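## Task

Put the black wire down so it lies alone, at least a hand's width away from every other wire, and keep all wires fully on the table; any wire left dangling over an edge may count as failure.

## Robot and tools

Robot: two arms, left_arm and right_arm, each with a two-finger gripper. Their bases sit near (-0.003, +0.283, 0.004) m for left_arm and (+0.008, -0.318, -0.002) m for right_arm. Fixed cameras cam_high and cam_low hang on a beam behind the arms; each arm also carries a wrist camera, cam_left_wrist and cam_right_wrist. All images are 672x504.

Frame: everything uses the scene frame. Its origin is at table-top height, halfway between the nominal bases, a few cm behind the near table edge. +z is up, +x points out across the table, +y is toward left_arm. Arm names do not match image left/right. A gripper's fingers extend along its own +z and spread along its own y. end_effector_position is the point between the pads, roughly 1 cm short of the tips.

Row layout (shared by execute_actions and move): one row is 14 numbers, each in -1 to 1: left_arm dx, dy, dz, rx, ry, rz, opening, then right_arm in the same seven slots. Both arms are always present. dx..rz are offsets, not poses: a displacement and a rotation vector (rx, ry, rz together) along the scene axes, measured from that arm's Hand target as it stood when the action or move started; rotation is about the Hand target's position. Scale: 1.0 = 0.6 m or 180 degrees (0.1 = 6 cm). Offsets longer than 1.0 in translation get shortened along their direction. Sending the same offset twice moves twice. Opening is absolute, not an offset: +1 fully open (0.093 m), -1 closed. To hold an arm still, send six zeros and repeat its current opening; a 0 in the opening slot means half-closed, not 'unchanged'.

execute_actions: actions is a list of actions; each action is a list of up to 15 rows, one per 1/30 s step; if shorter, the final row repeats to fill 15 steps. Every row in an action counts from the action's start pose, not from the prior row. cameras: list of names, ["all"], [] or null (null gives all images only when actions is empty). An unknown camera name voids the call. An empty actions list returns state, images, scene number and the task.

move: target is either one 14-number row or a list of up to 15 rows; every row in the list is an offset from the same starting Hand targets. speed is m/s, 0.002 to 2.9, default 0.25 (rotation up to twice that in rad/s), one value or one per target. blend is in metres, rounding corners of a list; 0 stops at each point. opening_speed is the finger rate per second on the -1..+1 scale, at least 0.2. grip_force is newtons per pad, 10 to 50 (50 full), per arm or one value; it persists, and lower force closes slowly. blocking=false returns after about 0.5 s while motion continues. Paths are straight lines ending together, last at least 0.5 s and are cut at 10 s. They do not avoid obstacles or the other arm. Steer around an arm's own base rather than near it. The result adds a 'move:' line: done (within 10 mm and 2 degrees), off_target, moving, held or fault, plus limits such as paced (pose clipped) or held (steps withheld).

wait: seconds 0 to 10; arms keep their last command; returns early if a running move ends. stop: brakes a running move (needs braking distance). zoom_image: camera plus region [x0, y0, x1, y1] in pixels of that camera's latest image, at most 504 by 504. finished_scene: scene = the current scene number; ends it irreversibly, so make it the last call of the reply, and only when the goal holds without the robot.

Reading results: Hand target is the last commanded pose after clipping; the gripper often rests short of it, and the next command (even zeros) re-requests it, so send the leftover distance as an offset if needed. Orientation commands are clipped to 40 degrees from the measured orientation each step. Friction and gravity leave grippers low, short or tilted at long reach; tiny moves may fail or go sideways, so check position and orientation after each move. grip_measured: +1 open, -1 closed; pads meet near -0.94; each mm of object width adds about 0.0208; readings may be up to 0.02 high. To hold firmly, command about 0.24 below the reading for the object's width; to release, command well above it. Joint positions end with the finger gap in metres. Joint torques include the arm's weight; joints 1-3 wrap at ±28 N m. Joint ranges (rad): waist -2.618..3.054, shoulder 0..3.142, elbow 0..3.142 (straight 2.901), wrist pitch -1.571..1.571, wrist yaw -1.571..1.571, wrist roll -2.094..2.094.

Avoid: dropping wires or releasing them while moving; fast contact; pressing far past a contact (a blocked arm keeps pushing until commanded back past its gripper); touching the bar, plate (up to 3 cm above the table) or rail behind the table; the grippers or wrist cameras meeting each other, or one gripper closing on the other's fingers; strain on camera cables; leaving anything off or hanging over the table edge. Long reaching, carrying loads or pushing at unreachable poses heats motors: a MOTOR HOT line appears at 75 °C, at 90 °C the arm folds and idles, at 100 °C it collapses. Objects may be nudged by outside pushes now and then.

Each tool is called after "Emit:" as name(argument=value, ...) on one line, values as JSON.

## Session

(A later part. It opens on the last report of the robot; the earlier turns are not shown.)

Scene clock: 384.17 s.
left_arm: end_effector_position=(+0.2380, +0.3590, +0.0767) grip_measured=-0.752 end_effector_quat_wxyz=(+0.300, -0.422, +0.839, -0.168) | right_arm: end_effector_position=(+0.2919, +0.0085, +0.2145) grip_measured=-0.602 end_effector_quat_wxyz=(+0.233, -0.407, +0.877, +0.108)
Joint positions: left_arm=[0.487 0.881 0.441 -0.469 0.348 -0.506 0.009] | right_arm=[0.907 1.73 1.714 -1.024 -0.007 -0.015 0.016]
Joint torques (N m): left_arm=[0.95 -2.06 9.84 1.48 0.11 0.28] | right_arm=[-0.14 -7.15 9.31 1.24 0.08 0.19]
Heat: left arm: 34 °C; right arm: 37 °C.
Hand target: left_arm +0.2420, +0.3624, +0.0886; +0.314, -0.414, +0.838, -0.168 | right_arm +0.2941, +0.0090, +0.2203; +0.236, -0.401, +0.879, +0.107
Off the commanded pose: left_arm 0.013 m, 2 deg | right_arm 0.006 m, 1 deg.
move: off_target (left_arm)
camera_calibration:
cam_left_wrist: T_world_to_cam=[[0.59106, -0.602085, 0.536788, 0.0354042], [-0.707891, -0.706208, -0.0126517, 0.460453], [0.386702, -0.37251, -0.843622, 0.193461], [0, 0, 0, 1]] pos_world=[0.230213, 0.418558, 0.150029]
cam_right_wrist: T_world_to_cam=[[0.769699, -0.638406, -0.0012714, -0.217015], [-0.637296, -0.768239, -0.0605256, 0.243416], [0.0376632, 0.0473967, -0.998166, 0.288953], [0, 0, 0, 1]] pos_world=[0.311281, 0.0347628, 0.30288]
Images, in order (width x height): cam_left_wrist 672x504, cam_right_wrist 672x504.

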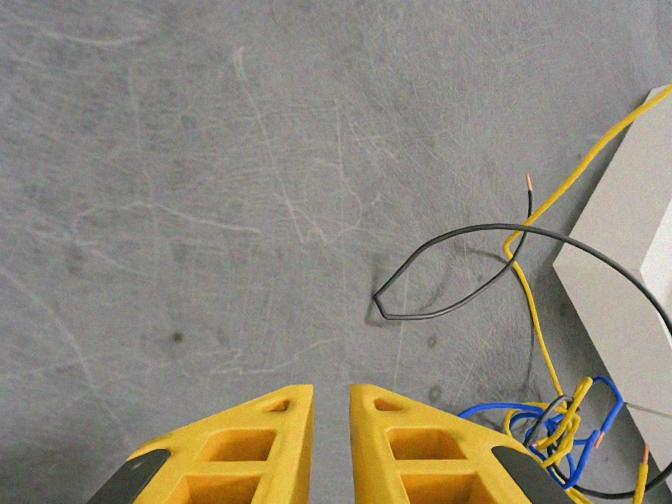

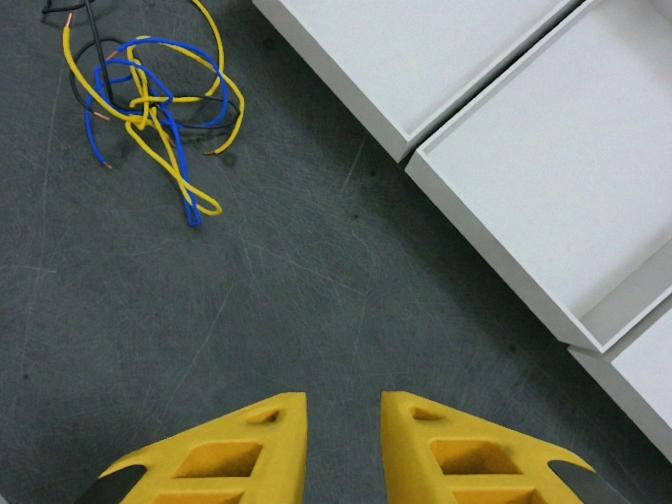

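Emit:
move(target=[-0.03,0.08,0.05,0,0,0,-0.6, -0.05,0.26,-0.06,0,0,0,-0.6], cameras=["cam_right_wrist","cam_left_wrist"])

Emit:
zoom_image(camera="cam_right_wrist", region=[200, 100, 520, 340])

Scene clock: 386.23 s.
left_arm: end_effector_position=(+0.2211, +0.4066, +0.1095) grip_measured=-0.602 end_effector_quat_wxyz=(+0.306, -0.421, +0.837, -0.168) | right_arm: end_effector_position=(+0.2611, +0.1651, +0.1854) grip_measured=-0.602 end_effector_quat_wxyz=(+0.238, -0.407, +0.875, +0.111)
Joint positions: left_arm=[0.803 0.963 0.62 -0.676 0.533 -0.223 0.016] | right_arm=[1.185 2.235 2.316 -1.125 0.132 0.223 0.016]
Joint torques (N m): left_arm=[0.9 -1.07 9.95 1.24 0.28 0.28] | right_arm=[-0.42 -9.85 9.18 1.2 0.15 0.18]
Heat: left arm: 34 °C; right arm: 37 °C.
Hand target: left_arm +0.2240, +0.4102, +0.1185; +0.314, -0.414, +0.838, -0.168 | right_arm +0.2640, +0.1651, +0.1846; +0.236, -0.401, +0.879, +0.107
Off the commanded pose: left_arm 0.010 m, 1 deg | right_arm 0.003 m, 1 deg.
move: done
camera_calibration:
cam_left_wrist: T_world_to_cam=[[0.585429, -0.603613, 0.541225, 0.0579104], [-0.706912, -0.706903, -0.0237408, 0.483738], [0.396924, -0.3687, -0.840543, 0.241233], [0, 0, 0, 1]] pos_world=[0.212306, 0.465854, 0.182908]
cam_right_wrist: T_world_to_cam=[[0.771348, -0.636411, -0.00205125, -0.0940454], [-0.634877, -0.769257, -0.0719339, 0.343989], [0.0442016, 0.0567884, -0.997407, 0.250289], [0, 0, 0, 1]] pos_world=[0.27987, 0.190551, 0.274191]
Images, in order (width x height): cam_left_wrist 672x504, cam_right_wrist 672x504.

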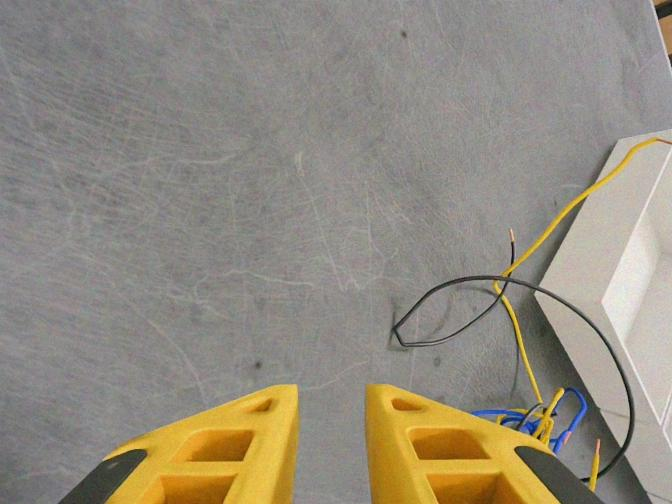

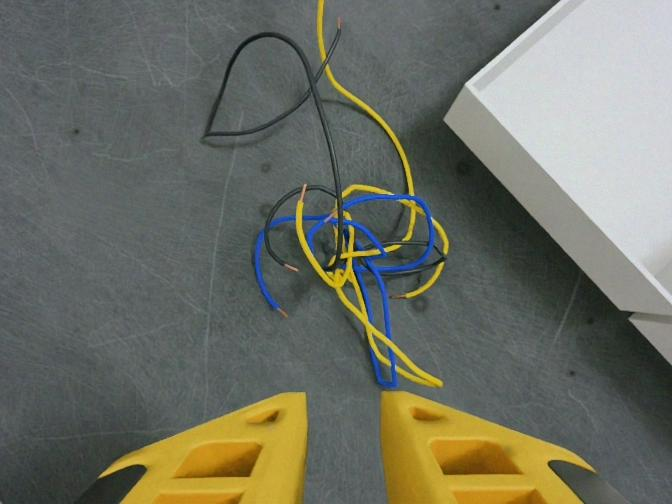

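Scaled by 1.575.

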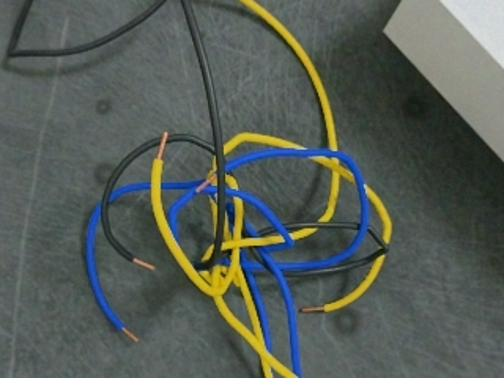

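Emit:
zoom_image(camera="cam_right_wrist", region=[290, 170, 460, 310])

Emit:
zoom_image(camera="cam_left_wrist", region=[460, 360, 640, 500])

Scaled by 2.965.

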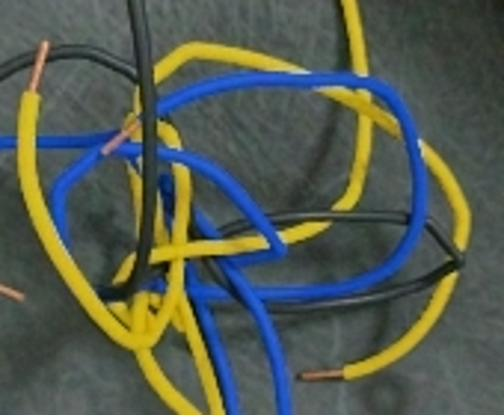

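Scaled by 2.800.

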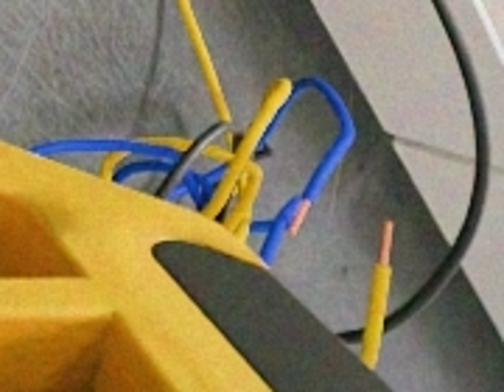

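Emit:
move(target=[0,0,0,0,0,0,-0.6, 0,0.01,-0.12,0,0,0,-0.6], cameras=["cam_right_wrist"])

Emit:
zoom_image(camera="cam_right_wrist", region=[230, 130, 430, 330])

Emit:
zoom_image(camera="cam_right_wrist", region=[290, 200, 390, 300])

Scene clock: 389.87 s.
left_arm: end_effector_position=(+0.2210, +0.4067, +0.1095) grip_measured=-0.602 end_effector_quat_wxyz=(+0.306, -0.421, +0.837, -0.168) | right_arm: end_effector_position=(+0.2647, +0.1725, +0.1104) grip_measured=-0.602 end_effector_quat_wxyz=(+0.232, -0.406, +0.877, +0.106)
Joint positions: left_arm=[0.803 0.963 0.62 -0.676 0.533 -0.223 0.016] | right_arm=[1.185 2.232 2.017 -0.844 0.135 0.228 0.016]
Joint torques (N m): left_arm=[0.85 -1.11 9.98 1.25 0.3 0.23] | right_arm=[0.05 -12.59 5.65 1.49 0.17 0.19]
Heat: left arm: 34 °C; right arm: 38 °C.
Hand target: left_arm +0.2239, +0.4104, +0.1185; +0.314, -0.414, +0.838, -0.168 | right_arm +0.2640, +0.1711, +0.1125; +0.236, -0.401, +0.879, +0.107
Off the commanded pose: left_arm 0.010 m, 1 deg | right_arm 0.003 m, 1 deg.
move: done
camera_calibration:
cam_right_wrist: T_world_to_cam=[[0.767928, -0.640534, 0.00129669, -0.0909814], [-0.639424, -0.766713, -0.0573449, 0.345742], [0.0377256, 0.0432076, -0.998354, 0.179125], [0, 0, 0, 1]] pos_world=[0.284185, 0.199069, 0.198774]
Images, in order (width x height): cam_right_wrist 672x504.

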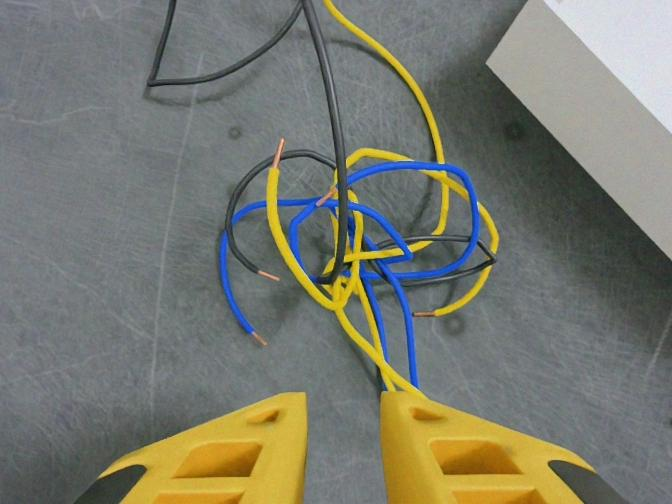

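Scaled by 2.520.

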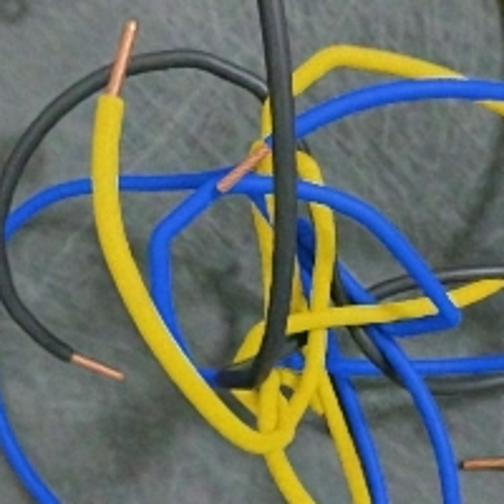

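Scaled by 5.040.

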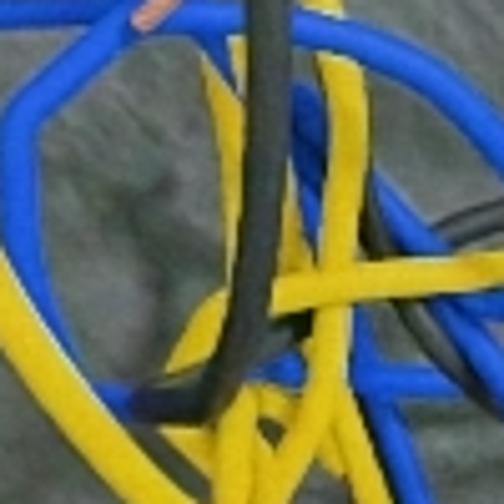

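Emit:
move(target=[0.0935,-0.2007,0.0358,0.1258,0.1317,-0.0274,-0.6, -0.0012,-0.0572,-0.1042,0,0,0,-0.4], cameras=["cam_left_wrist","cam_right_wrist"])

Scene clock: 396.17 s.
left_arm: end_effector_position=(+0.2749, +0.2904, +0.1329) grip_measured=-0.602 end_effector_quat_wxyz=(+0.195, -0.330, +0.921, +0.072) | right_arm: end_effector_position=(+0.2629, +0.1373, +0.0377) grip_measured=-0.402 end_effector_quat_wxyz=(+0.227, -0.399, +0.883, +0.097)
Joint positions: left_arm=[-0.26 1.286 1.018 -1.005 -0.369 -0.845 0.016] | right_arm=[1.158 2.159 1.613 -0.531 0.135 0.221 0.026]
Joint torques (N m): left_arm=[-0.54 -3.41 9.55 0.85 -0.56 -0.03] | right_arm=[-0.59 -13.39 5.41 1.49 0 -0.03]
Heat: left arm: 33 °C; right arm: 37 °C.
Hand target: left_arm +0.2801, +0.2898, +0.1401; +0.203, -0.334, +0.917, +0.074 | right_arm +0.2634, +0.1367, +0.0499; +0.236, -0.401, +0.879, +0.107
Off the commanded pose: left_arm 0.009 m, 1 deg | right_arm 0.012 m, 2 deg.
move: off_target (right_arm)
camera_calibration:
cam_left_wrist: T_world_to_cam=[[0.618615, -0.785694, 0.000382415, 0.059183], [-0.785515, -0.618463, 0.0216771, 0.430166], [-0.0167951, -0.0137102, -0.999765, 0.228533], [0, 0, 0, 1]] pos_world=[0.305129, 0.315675, 0.219132]
cam_right_wrist: T_world_to_cam=[[0.754652, -0.656061, 0.00919399, -0.106725], [-0.655292, -0.754325, -0.0398323, 0.31526], [0.0330677, 0.0240348, -0.999164, 0.112002], [0, 0, 0, 1]] pos_world=[0.283424, 0.165098, 0.125448]
Images, in order (width x height): cam_left_wrist 672x504, cam_right_wrist 672x504.

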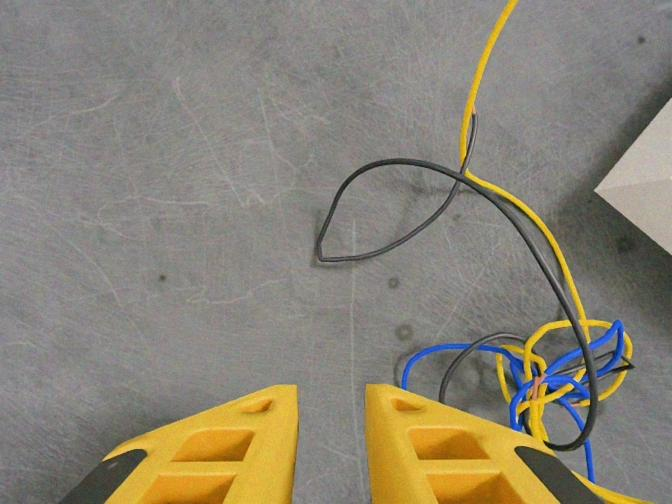

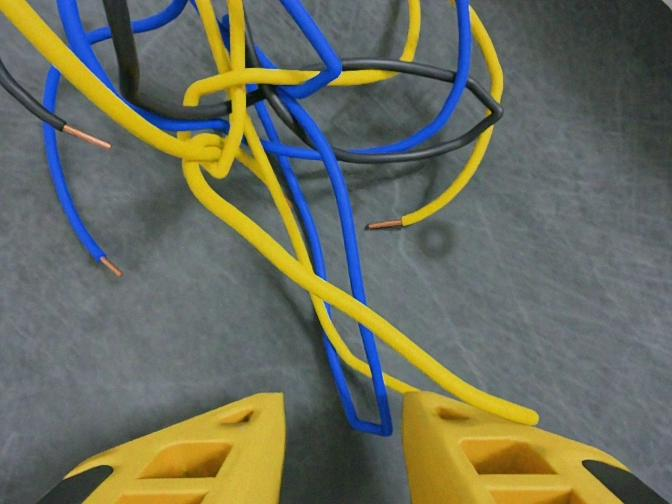

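Emit:
zoom_image(camera="cam_right_wrist", region=[100, 0, 300, 200])

Emit:
zoom_image(camera="cam_right_wrist", region=[240, 20, 420, 180])

Emit:
zoom_image(camera="cam_left_wrist", region=[430, 290, 650, 480])

Scaled by 2.520.

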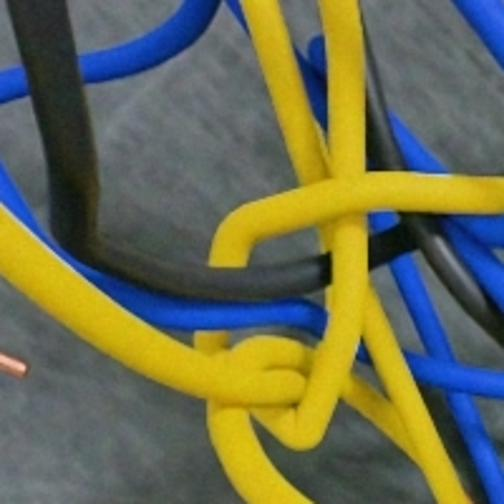

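Scaled by 2.800.

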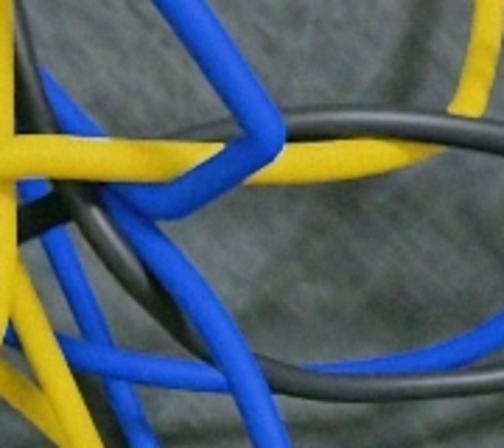

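Scaled by 2.291.

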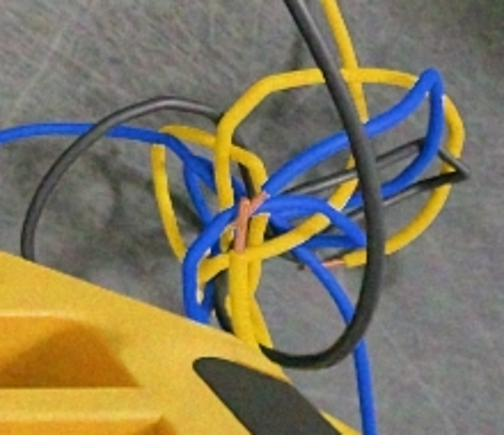

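Emit:
move(target=[0.0667,-0.1158,-0.016,0,0,0,-0.5, 0.0143,0.016,-0.0358,0,0,0,-0.4], cameras=["cam_left_wrist","cam_right_wrist"], speed=0.15)

Scene clock: 399.20 s.
left_arm: end_effector_position=(+0.2962, +0.2517, +0.1271) grip_measured=-0.502 end_effector_quat_wxyz=(+0.190, -0.329, +0.921, +0.079) | right_arm: end_effector_position=(+0.2676, +0.1367, +0.0386) grip_measured=-0.402 end_effector_quat_wxyz=(+0.231, -0.392, +0.885, +0.099)
Joint positions: left_arm=[-0.395 1.441 1.121 -1.023 -0.41 -0.988 0.021] | right_arm=[1.15 2.159 1.613 -0.523 0.136 0.226 0.026]
Joint torques (N m): left_arm=[-1.17 -4.3 9.57 0.81 -0.53 -0.06] | right_arm=[0.64 -10.85 6.78 1.42 0.07 0.01]
Heat: left arm: 33 °C; right arm: 37 °C.
Hand target: left_arm +0.3049, +0.2465, +0.1340; +0.203, -0.334, +0.917, +0.074 (not the last commanded pose) | right_arm +0.2640, +0.1397, +0.0391; +0.232, -0.399, +0.882, +0.100 (not the last commanded pose)
Off the commanded pose: left_arm 0.040 m, 2 deg | right_arm 0.015 m, 2 deg.
move: held (right_arm; a check stopped the path), off_target (left_arm; braked when a check withheld steps of right_arm); limits=held
pose unreachable (right arm): on one or more control steps of this call, first in action 0 (counted from 0), this arm could not follow its commanded pose, so it was not sent that pose on those steps. It may still have moved: this result reports where it is.
cause: moving toward the commanded pose would bring a part of the arm too close to another arm (this arm's wrist (the part past joint 4) and the left arm's gripper housing, along the way the arms are being sent, or toward where that arm still pushes).
camera_calibration:
cam_left_wrist: T_world_to_cam=[[0.620468, -0.784062, -0.0163241, 0.0167097], [-0.783599, -0.620669, 0.0272553, 0.422338], [-0.0315018, -0.00411951, -0.999495, 0.224507], [0, 0, 0, 1]] pos_world=[0.327648, 0.276158, 0.213155]
cam_right_wrist: T_world_to_cam=[[0.746064, -0.665849, 0.00585067, -0.106849], [-0.664873, -0.745395, -0.0482763, 0.31956], [0.0365058, 0.0321273, -0.998817, 0.110738], [0, 0, 0, 1]] pos_world=[0.288141, 0.163495, 0.12666]
Images, in order (width x height): cam_left_wrist 672x504, cam_right_wrist 672x504.

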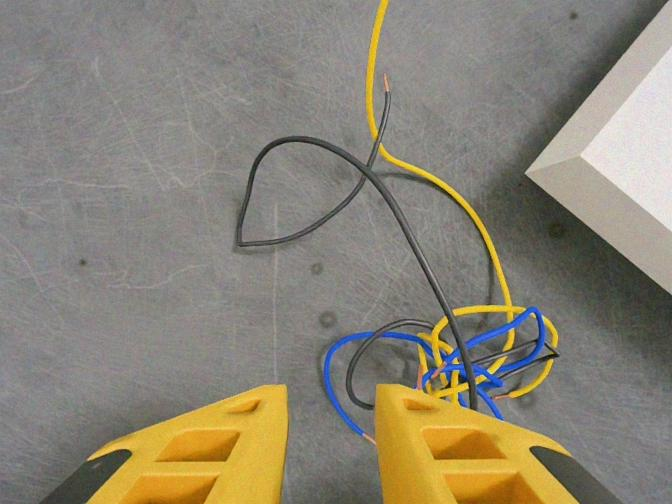

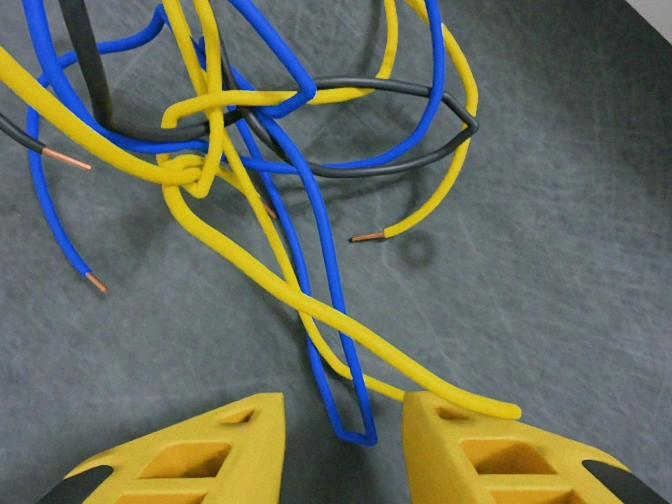

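Emit:
move(target=[[0.007,0.1023,-0.08,0,0,0,-0.5, 0,0,0,0,0,0,-0.4],[0.007,0.1023,-0.08,0,0,0,-0.5, 0.0157,0.0147,-0.0235,0,0,0,-0.4]], cameras=["cam_left_wrist","cam_right_wrist"], speed=0.2)

Scene clock: 401.63 s.
left_arm: end_effector_position=(+0.3119, +0.3070, +0.0860) grip_measured=-0.502 end_effector_quat_wxyz=(+0.201, -0.336, +0.917, +0.077) | right_arm: end_effector_position=(+0.2702, +0.1421, +0.0241) grip_measured=-0.402 end_effector_quat_wxyz=(+0.228, -0.395, +0.885, +0.096)
Joint positions: left_arm=[-0.168 1.441 0.951 -0.746 -0.358 -0.763 0.021] | right_arm=[1.15 2.205 1.632 -0.504 0.135 0.222 0.026]
Joint torques (N m): left_arm=[0.85 -7.42 5.48 1.12 -0.27 0.21] | right_arm=[-0.32 -9.88 8.75 1.41 0.02 -0.02]
Heat: left arm: 34 °C; right arm: 37 °C.
Hand target: left_arm +0.3092, +0.3080, +0.0861; +0.203, -0.334, +0.917, +0.074 | right_arm +0.2735, +0.1486, +0.0251; +0.232, -0.399, +0.882, +0.101
Off the commanded pose: left_arm 0.003 m, 1 deg | right_arm 0.007 m, 1 deg.
move: done
camera_calibration:
cam_left_wrist: T_world_to_cam=[[0.630202, -0.776422, -0.00377212, 0.0432335], [-0.776394, -0.630212, 0.00664867, 0.472614], [-0.00753941, -0.00126135, -0.999971, 0.175805], [0, 0, 0, 1]] pos_world=[0.341014, 0.331636, 0.172821]
cam_right_wrist: T_world_to_cam=[[0.748658, -0.662889, 0.00944616, -0.106375], [-0.662092, -0.748333, -0.0404064, 0.32414], [0.0338538, 0.0239963, -0.999139, 0.0978298], [0, 0, 0, 1]] pos_world=[0.290937, 0.169702, 0.111848]
Images, in order (width x height): cam_left_wrist 672x504, cam_right_wrist 672x504.

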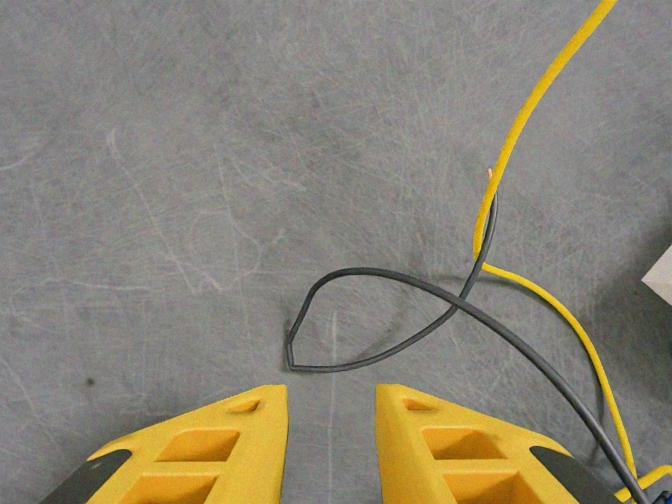

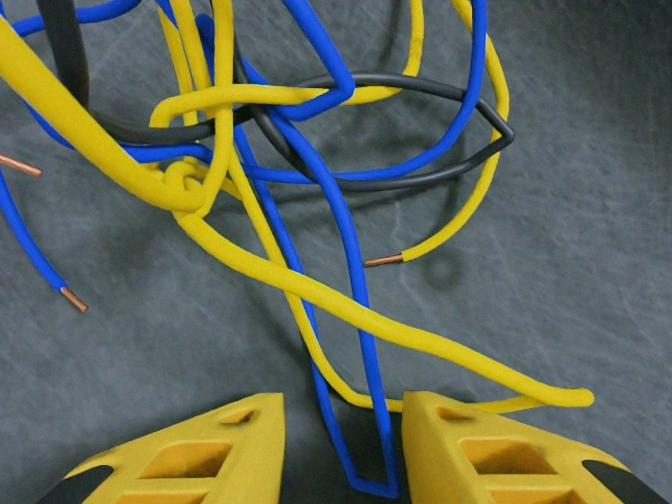

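Emit:
move(target=[0.0097,0.0317,-0.1168,0,0,0,-0.5, 0.0125,0.0248,-0.0152,0,0,0,-0.4], cameras=["cam_left_wrist","cam_right_wrist"], speed=0.15)

Scene clock: 403.93 s.
left_arm: end_effector_position=(+0.3185, +0.3260, +0.0224) grip_measured=-0.502 end_effector_quat_wxyz=(+0.210, -0.337, +0.915, +0.072) | right_arm: end_effector_position=(+0.2792, +0.1600, +0.0236) grip_measured=-0.401 end_effector_quat_wxyz=(+0.236, -0.394, +0.883, +0.103)
Joint positions: left_arm=[-0.082 1.549 0.769 -0.405 -0.326 -0.678 0.021] | right_arm=[1.15 2.268 1.725 -0.513 0.134 0.221 0.026]
Joint torques (N m): left_arm=[0.84 -5.26 5.29 1.27 -0.27 0.23] | right_arm=[-0.31 -9.32 8.65 1.37 0.04 -0.04]
Heat: left arm: 34 °C; right arm: 37 °C.
Hand target: left_arm +0.3149, +0.3269, +0.0159; +0.203, -0.334, +0.917, +0.074 | right_arm +0.2810, +0.1634, +0.0160; +0.232, -0.399, +0.881, +0.101
Off the commanded pose: left_arm 0.007 m, 1 deg | right_arm 0.009 m, 1 deg.
move: done
camera_calibration:
cam_left_wrist: T_world_to_cam=[[0.631078, -0.775615, 0.0127444, 0.0527041], [-0.775585, -0.631189, -0.00826904, 0.490447], [0.0144577, -0.00466593, -0.999885, 0.106316], [0, 0, 0, 1]] pos_world=[0.345586, 0.350939, 0.109687]
cam_right_wrist: T_world_to_cam=[[0.749327, -0.66219, 0.00355078, -0.101377], [-0.660791, -0.748072, -0.0611869, 0.343503], [0.0431736, 0.0435027, -0.99812, 0.0908673], [0, 0, 0, 1]] pos_world=[0.299026, 0.185881, 0.112074]
Images, in order (width x height): cam_left_wrist 672x504, cam_right_wrist 672x504.

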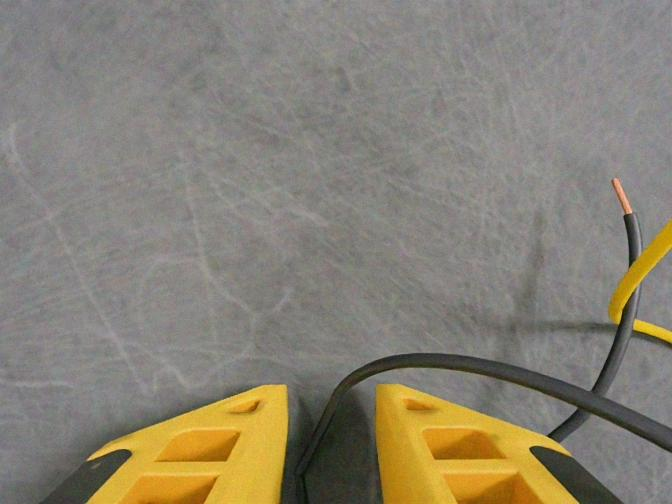

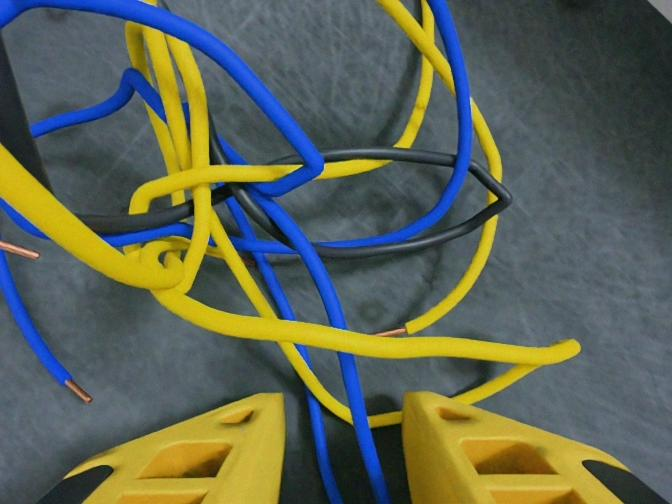

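Emit:
move(target=[[0.0073,0.006,-0.0183,0,0,0,-0.5, 0.006,0.0066,-0.0165,0,0,0,-0.4],[0.0073,0.006,-0.0183,0,0,0,-1, 0.006,0.0066,-0.0165,0,0,0,-1]], cameras=["cam_left_wrist","cam_right_wrist"], speed=0.08)

Scene clock: 406.20 s.
left_arm: end_effector_position=(+0.3236, +0.3298, +0.0169) grip_measured=-0.974 end_effector_quat_wxyz=(+0.213, -0.337, +0.914, +0.072) | right_arm: end_effector_position=(+0.2834, +0.1652, +0.0235) grip_measured=-0.980 end_effector_quat_wxyz=(+0.243, -0.393, +0.881, +0.103)
Joint positions: left_arm=[-0.067 1.577 0.769 -0.367 -0.322 -0.662 0] | right_arm=[1.15 2.286 1.749 -0.506 0.143 0.219 0]
Joint torques (N m): left_arm=[0.95 -4.31 4.56 1.42 -0.26 0.18] | right_arm=[-0.61 -8.42 7.91 1.53 -0.06 -0.02]
Heat: left arm: 34 °C; right arm: 37 °C.
Hand target: left_arm +0.3193, +0.3306, +0.0050; +0.203, -0.334, +0.917, +0.074 | right_arm +0.2845, +0.1673, +0.0059; +0.232, -0.399, +0.882, +0.100
Off the commanded pose: left_arm 0.013 m, 1 deg | right_arm 0.018 m, 1 deg.
move: off_target (left_arm, right_arm); target 2's new opening was sent with right_arm's hand 0.018 m and 1 deg from that target
camera_calibration:
cam_left_wrist: T_world_to_cam=[[0.630436, -0.776111, 0.0142171, 0.0529104], [-0.775989, -0.630593, -0.0139095, 0.496755], [0.0197605, -0.00226322, -0.999802, 0.0982414], [0, 0, 0, 1]] pos_world=[0.350179, 0.354537, 0.104379]
cam_right_wrist: T_world_to_cam=[[0.748023, -0.663616, 0.00867596, -0.100563], [-0.661258, -0.746352, -0.0754794, 0.350426], [0.0565647, 0.0507233, -0.99711, 0.0854039], [0, 0, 0, 1]] pos_world=[0.302114, 0.190474, 0.112479]
Images, in order (width x height): cam_left_wrist 672x504, cam_right_wrist 672x504.

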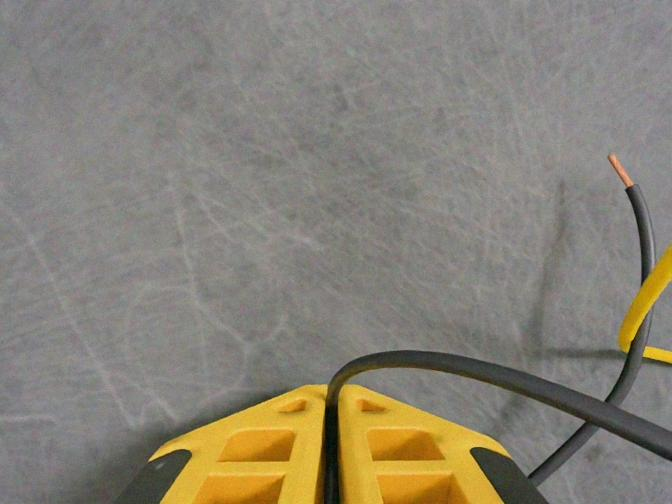

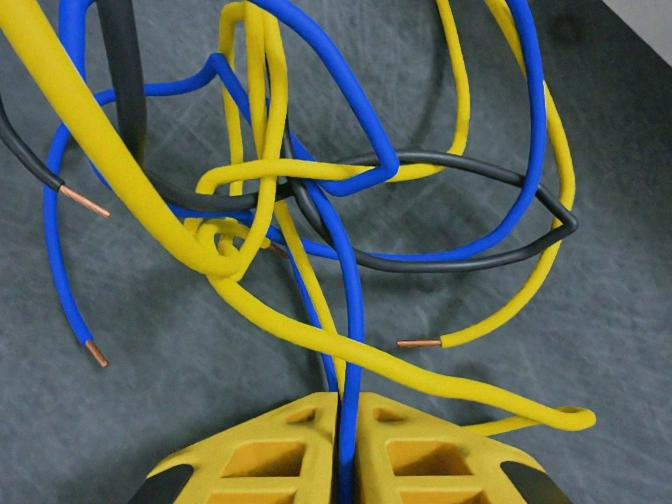

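Emit:
move(target=[-0.1,-0.033,0.308,0,0,0,-1, 0,0,0,0,0,0,-1], cameras=["cam_left_wrist","cam_right_wrist"], speed=0.15)

Scene clock: 408.70 s.
left_arm: end_effector_position=(+0.2573, +0.3108, +0.1780) grip_measured=-0.974 end_effector_quat_wxyz=(+0.187, -0.330, +0.922, +0.076) | right_arm: end_effector_position=(+0.2834, +0.1652, +0.0235) grip_measured=-0.980 end_effector_quat_wxyz=(+0.243, -0.393, +0.881, +0.103)
Joint positions: left_arm=[-0.188 1.223 1.159 -1.203 -0.346 -0.774 0] | right_arm=[1.15 2.286 1.749 -0.506 0.143 0.219 0]
Joint torques (N m): left_arm=[-0.8 -4.7 9.29 0.83 -0.53 -0.04] | right_arm=[-0.68 -8.36 7.88 1.53 -0.07 -0.02]
Heat: left arm: 34 °C; right arm: 37 °C.
Hand target: left_arm +0.2593, +0.3108, +0.1898; +0.203, -0.334, +0.917, +0.074 | right_arm +0.2845, +0.1673, +0.0059; +0.232, -0.399, +0.882, +0.100
Off the commanded pose: left_arm 0.012 m, 2 deg | right_arm 0.018 m, 2 deg.
move: off_target (left_arm, right_arm)
camera_calibration:
cam_left_wrist: T_world_to_cam=[[0.619738, -0.784704, -0.0128115, 0.0878773], [-0.783983, -0.619752, 0.0357561, 0.425405], [-0.0359979, -0.0121154, -0.999278, 0.277946], [0, 0, 0, 1]] pos_world=[0.289055, 0.335971, 0.26366]
cam_right_wrist: T_world_to_cam=[[0.748023, -0.663616, 0.00867596, -0.100563], [-0.661258, -0.746352, -0.0754794, 0.350426], [0.0565647, 0.0507233, -0.99711, 0.0854039], [0, 0, 0, 1]] pos_world=[0.302114, 0.190474, 0.112479]
Images, in order (width x height): cam_left_wrist 672x504, cam_right_wrist 672x504.

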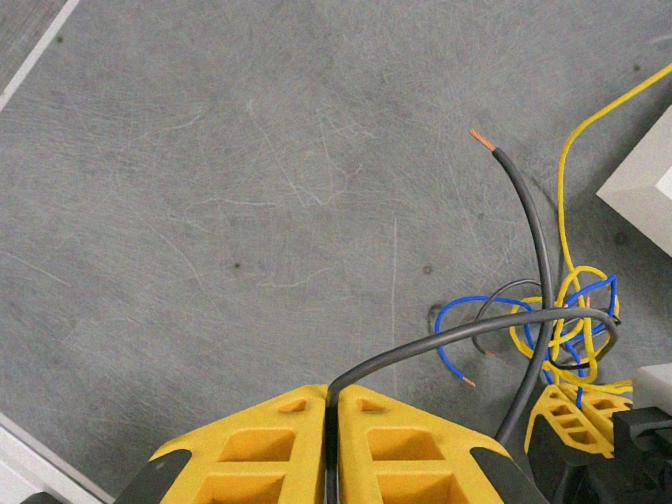

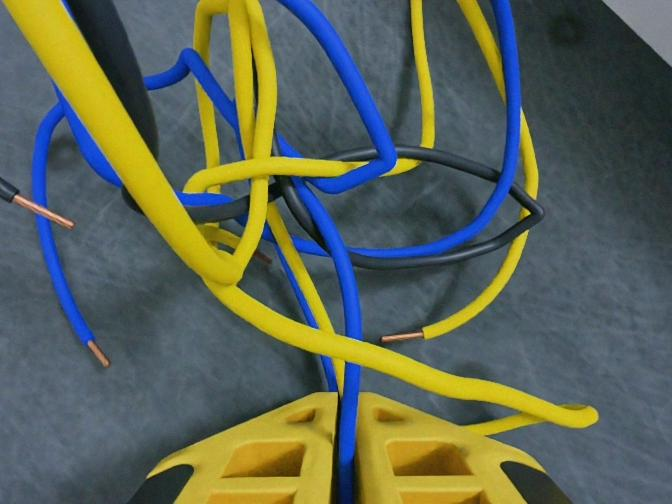

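Emit:
move(target=[-0.04,0.03,0.1,0,0,0,-1, 0,0,0,0,0,0,-1], cameras=["cam_left_wrist","cam_right_wrist"], speed=0.12)

Scene clock: 410.23 s.
left_arm: end_effector_position=(+0.2363, +0.3253, +0.2364) grip_measured=-0.974 end_effector_quat_wxyz=(+0.185, -0.330, +0.922, +0.078) | right_arm: end_effector_position=(+0.2839, +0.1661, +0.0235) grip_measured=-0.980 end_effector_quat_wxyz=(+0.245, -0.393, +0.880, +0.104)
Joint positions: left_arm=[-0.141 1.2 1.385 -1.441 -0.336 -0.729 0] | right_arm=[1.15 2.287 1.749 -0.501 0.143 0.217 0]
Joint torques (N m): left_arm=[1.17 -4.63 9.11 0.9 -0.36 0.14] | right_arm=[-0.62 -8.5 7.95 1.46 -0.07 0]
Heat: left arm: 34 °C; right arm: 38 °C.
Hand target: left_arm +0.2352, +0.3288, +0.2498; +0.203, -0.334, +0.917, +0.074 | right_arm +0.2845, +0.1673, +0.0059; +0.232, -0.399, +0.882, +0.100
Off the commanded pose: left_arm 0.014 m, 2 deg | right_arm 0.018 m, 2 deg.
move: off_target (left_arm, right_arm)
camera_calibration:
cam_left_wrist: T_world_to_cam=[[0.621774, -0.782994, -0.0178251, 0.113133], [-0.7822, -0.62197, 0.0362962, 0.416076], [-0.0395064, -0.00862529, -0.999182, 0.335326], [0, 0, 0, 1]] pos_world=[0.268359, 0.350262, 0.321966]
cam_right_wrist: T_world_to_cam=[[0.74865, -0.662913, 0.00834486, -0.100676], [-0.660364, -0.746767, -0.0791138, 0.351293], [0.0586772, 0.0537179, -0.996831, 0.0842177], [0, 0, 0, 1]] pos_world=[0.30241, 0.191071, 0.112583]
Images, in order (width x height): cam_left_wrist 672x504, cam_right_wrist 672x504.

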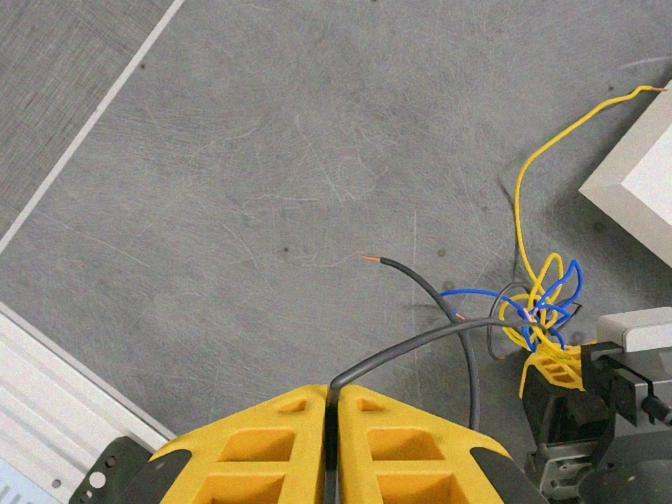

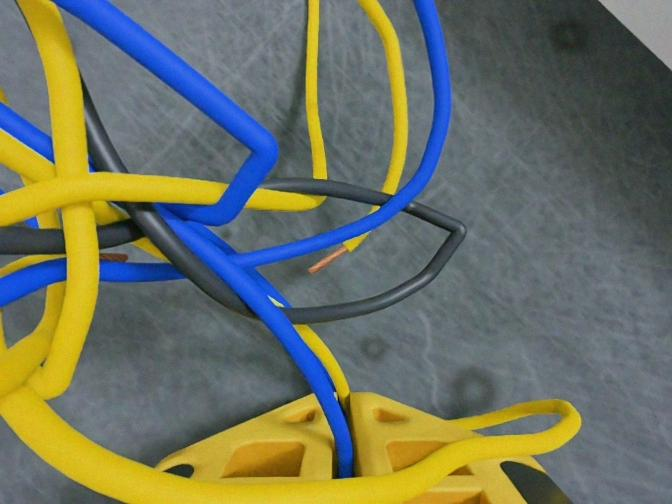

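Emit:
move(target=[-0.03, 0.03, 0.05, 0, 0, 0, -1, 0, 0, 0, 0, 0, 0, -1], speed=0.08, cameras=["all"])

Scene clock: 412.67 s.
left_arm: end_effector_position=(+0.2204, +0.3413, +0.2643) grip_measured=-0.974 end_effector_quat_wxyz=(+0.179, -0.329, +0.924, +0.073) | right_arm: end_effector_position=(+0.2855, +0.1725, +0.0240) grip_measured=-0.980 end_effector_quat_wxyz=(+0.252, -0.392, +0.877, +0.116)
Joint positions: left_arm=[-0.042 1.191 1.509 -1.553 -0.289 -0.63 0] | right_arm=[1.15 2.293 1.749 -0.467 0.133 0.217 0]
Joint torques (N m): left_arm=[1.33 -4.53 9.32 0.91 -0.46 0.17] | right_arm=[-0.62 -9.03 8.03 1.14 0.03 0.01]
Heat: left arm: 34 °C; right arm: 38 °C.
Hand target: left_arm +0.2173, +0.3468, +0.2798; +0.203, -0.334, +0.917, +0.074 | right_arm +0.2846, +0.1673, +0.0059; +0.232, -0.399, +0.882, +0.100
Off the commanded pose: left_arm 0.017 m, 3 deg | right_arm 0.019 m, 3 deg.
move: off_target (left_arm, right_arm)
camera_calibration:
cam_left_wrist: T_world_to_cam=[[0.617654, -0.786343, -0.012923, 0.136831], [-0.784903, -0.617387, 0.052539, 0.407282], [-0.0492922, -0.0223076, -0.998535, 0.369449], [0, 0, 0, 1]] pos_world=[0.253373, 0.367288, 0.349278]
cam_right_wrist: T_world_to_cam=[[0.752113, -0.659012, -0.00544624, -0.0988952], [-0.655915, -0.747723, -0.103372, 0.356601], [0.0640511, 0.0813196, -0.994628, 0.0778169], [0, 0, 0, 1]] pos_world=[0.303296, 0.195138, 0.113723]

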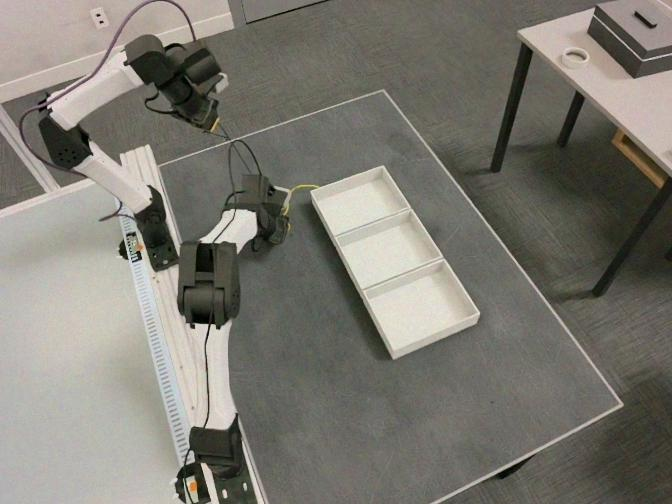

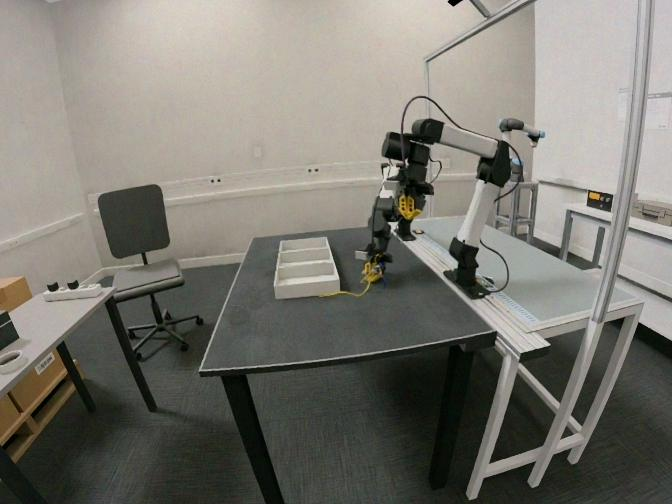

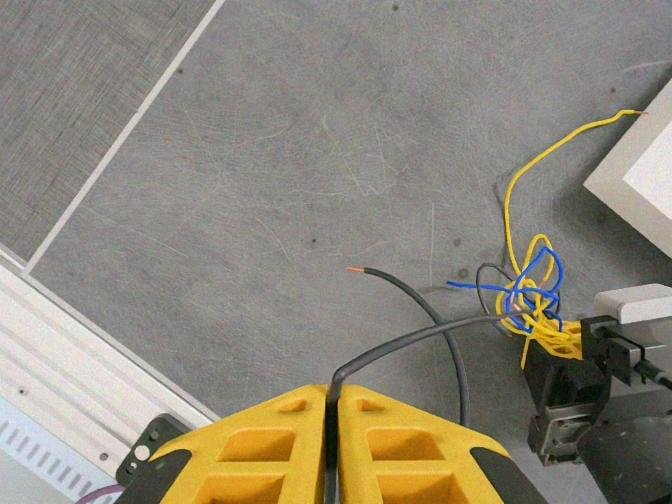

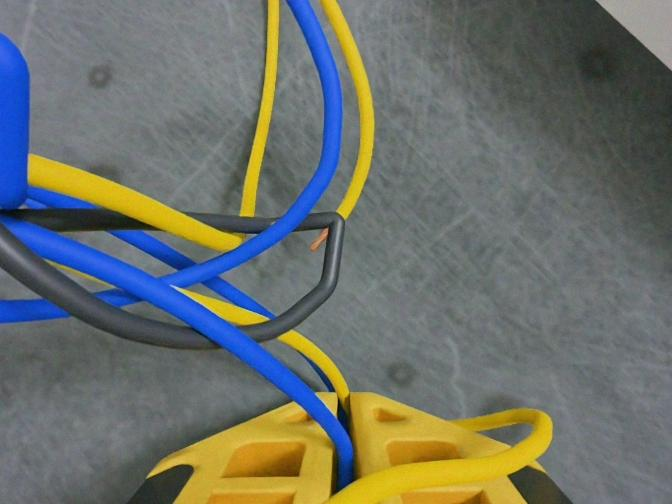

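Emit:
move(target=[-0.03, 0.1, -0.02, 0, 0, 0, -1, 0, 0, 0, 0, 0, 0, -1], speed=0.08, cameras=["cam_left_wrist", "cam_right_wrist"])

Scene clock: 414.57 s.
left_arm: end_effector_position=(+0.2018, +0.4000, +0.2617) grip_measured=-0.974 end_effector_quat_wxyz=(+0.183, -0.329, +0.924, +0.059) | right_arm: end_effector_position=(+0.2852, +0.1803, +0.0279) grip_measured=-0.980 end_effector_quat_wxyz=(+0.256, -0.393, +0.873, +0.133)
Joint positions: left_arm=[0.381 1.139 1.466 -1.472 -0.102 -0.234 0] | right_arm=[1.15 2.296 1.756 -0.444 0.111 0.216 0]
Joint torques (N m): left_arm=[1.51 -4.55 5.71 1.48 -0.4 0.2] | right_arm=[-0.65 -9.33 7.56 0.93 0.24 0.01]
Heat: left arm: 34 °C; right arm: 38 °C.
Hand target: left_arm +0.1993, +0.4068, +0.2678; +0.203, -0.334, +0.917, +0.074 | right_arm +0.2846, +0.1674, +0.0060; +0.232, -0.399, +0.882, +0.100
Off the commanded pose: left_arm 0.009 m, 3 deg | right_arm 0.025 m, 5 deg.
move: off_target (left_arm, right_arm)
camera_calibration:
cam_left_wrist: T_world_to_cam=[[0.613494, -0.78953, 0.0163409, 0.188898], [-0.789048, -0.612016, 0.0532935, 0.427567], [-0.0320759, -0.0455889, -0.998445, 0.373101], [0, 0, 0, 1]] pos_world=[0.23345, 0.427828, 0.346648]
cam_right_wrist: T_world_to_cam=[[0.760563, -0.64856, -0.0302348, -0.0971637], [-0.646596, -0.752397, -0.125746, 0.361393], [0.058805, 0.115187, -0.991602, 0.0764112], [0, 0, 0, 1]] pos_world=[0.303081, 0.200093, 0.118275]
Images, in order (width x height): cam_left_wrist 672x504, cam_right_wrist 672x504.

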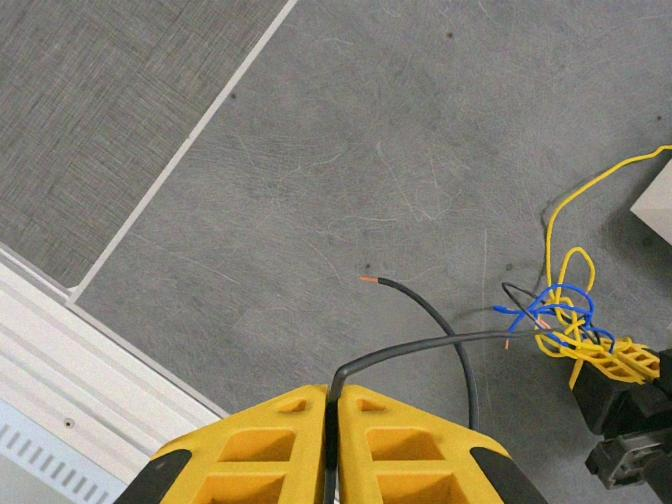

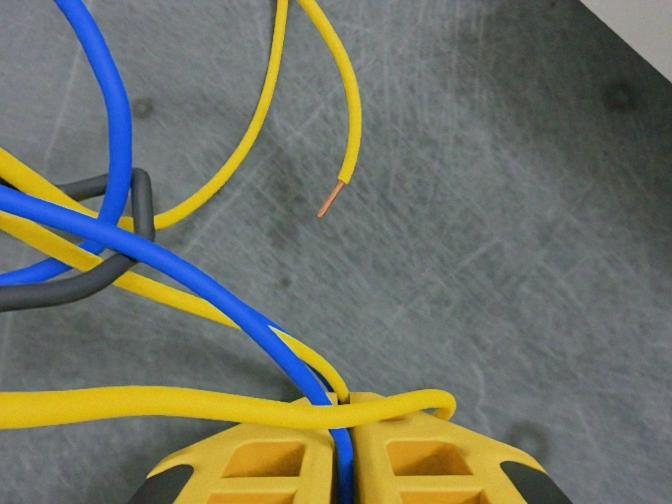

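Emit:
zoom_image(camera="cam_left_wrist", region=[440, 230, 660, 410])

Scaled by 2.291.

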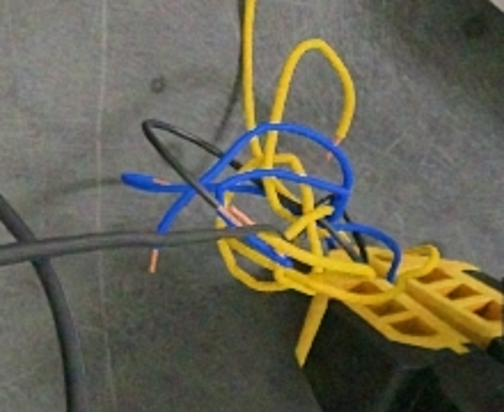

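Emit:
move(target=[-0.03, 0.08, 0.03, 0, 0, 0, -1, 0, 0, 0, 0, 0, 0, -1], speed=0.08, cameras=["cam_left_wrist", "cam_right_wrist"])

Emit:
zoom_image(camera="cam_left_wrist", region=[460, 230, 672, 410])

Scene clock: 416.43 s.
left_arm: end_effector_position=(+0.1795, +0.4371, +0.2681) grip_measured=-0.974 end_effector_quat_wxyz=(+0.173, -0.329, +0.928, +0.037) | right_arm: end_effector_position=(+0.2797, +0.1965, +0.0381) grip_measured=-0.980 end_effector_quat_wxyz=(+0.268, -0.400, +0.862, +0.160)
Joint positions: left_arm=[0.7 1.186 1.537 -1.521 0.065 0.053 0] | right_arm=[1.164 2.296 1.769 -0.405 0.085 0.212 0]
Joint torques (N m): left_arm=[1.94 -2.77 10.21 1.52 -0.47 0.19] | right_arm=[-1.99 -9.5 6.58 0.59 0.48 0.03]
Heat: left arm: 34 °C; right arm: 38 °C.
Hand target: left_arm +0.1812, +0.4548, +0.2858; +0.203, -0.334, +0.917, +0.074 | right_arm +0.2846, +0.1674, +0.0060; +0.232, -0.399, +0.882, +0.100
Off the commanded pose: left_arm 0.025 m, 6 deg | right_arm 0.044 m, 8 deg.
move: off_target (left_arm, right_arm)
camera_calibration:
cam_left_wrist: T_world_to_cam=[[0.606007, -0.793838, 0.0507567, 0.22577], [-0.794549, -0.601028, 0.0863568, 0.419629], [-0.0380472, -0.0926615, -0.99497, 0.401157], [0, 0, 0, 1]] pos_world=[0.21186, 0.468606, 0.351443]
cam_right_wrist: T_world_to_cam=[[0.780602, -0.622058, -0.0608684, -0.0918278], [-0.622103, -0.763843, -0.17185, 0.368523], [0.0604066, 0.172013, -0.983241, 0.0730355], [0, 0, 0, 1]] pos_world=[0.296528, 0.211808, 0.129553]
Images, in order (width x height): cam_left_wrist 672x504, cam_right_wrist 672x504.

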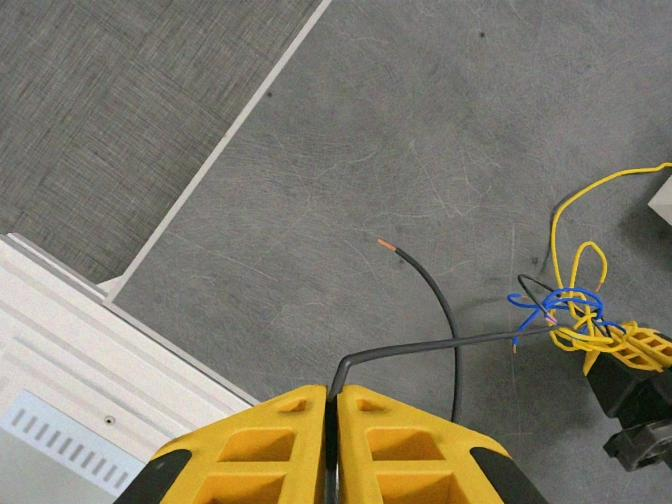

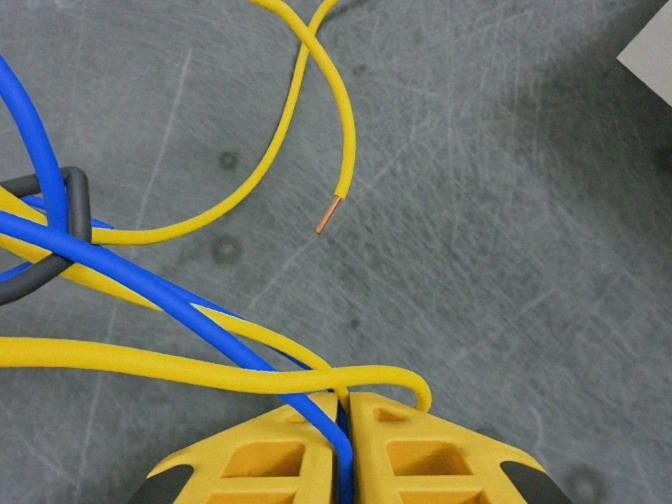

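Scaled by 2.377.

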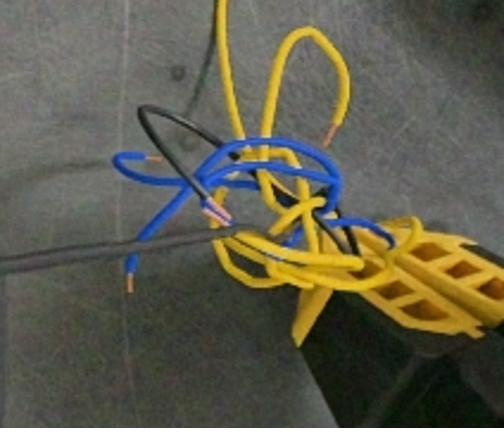

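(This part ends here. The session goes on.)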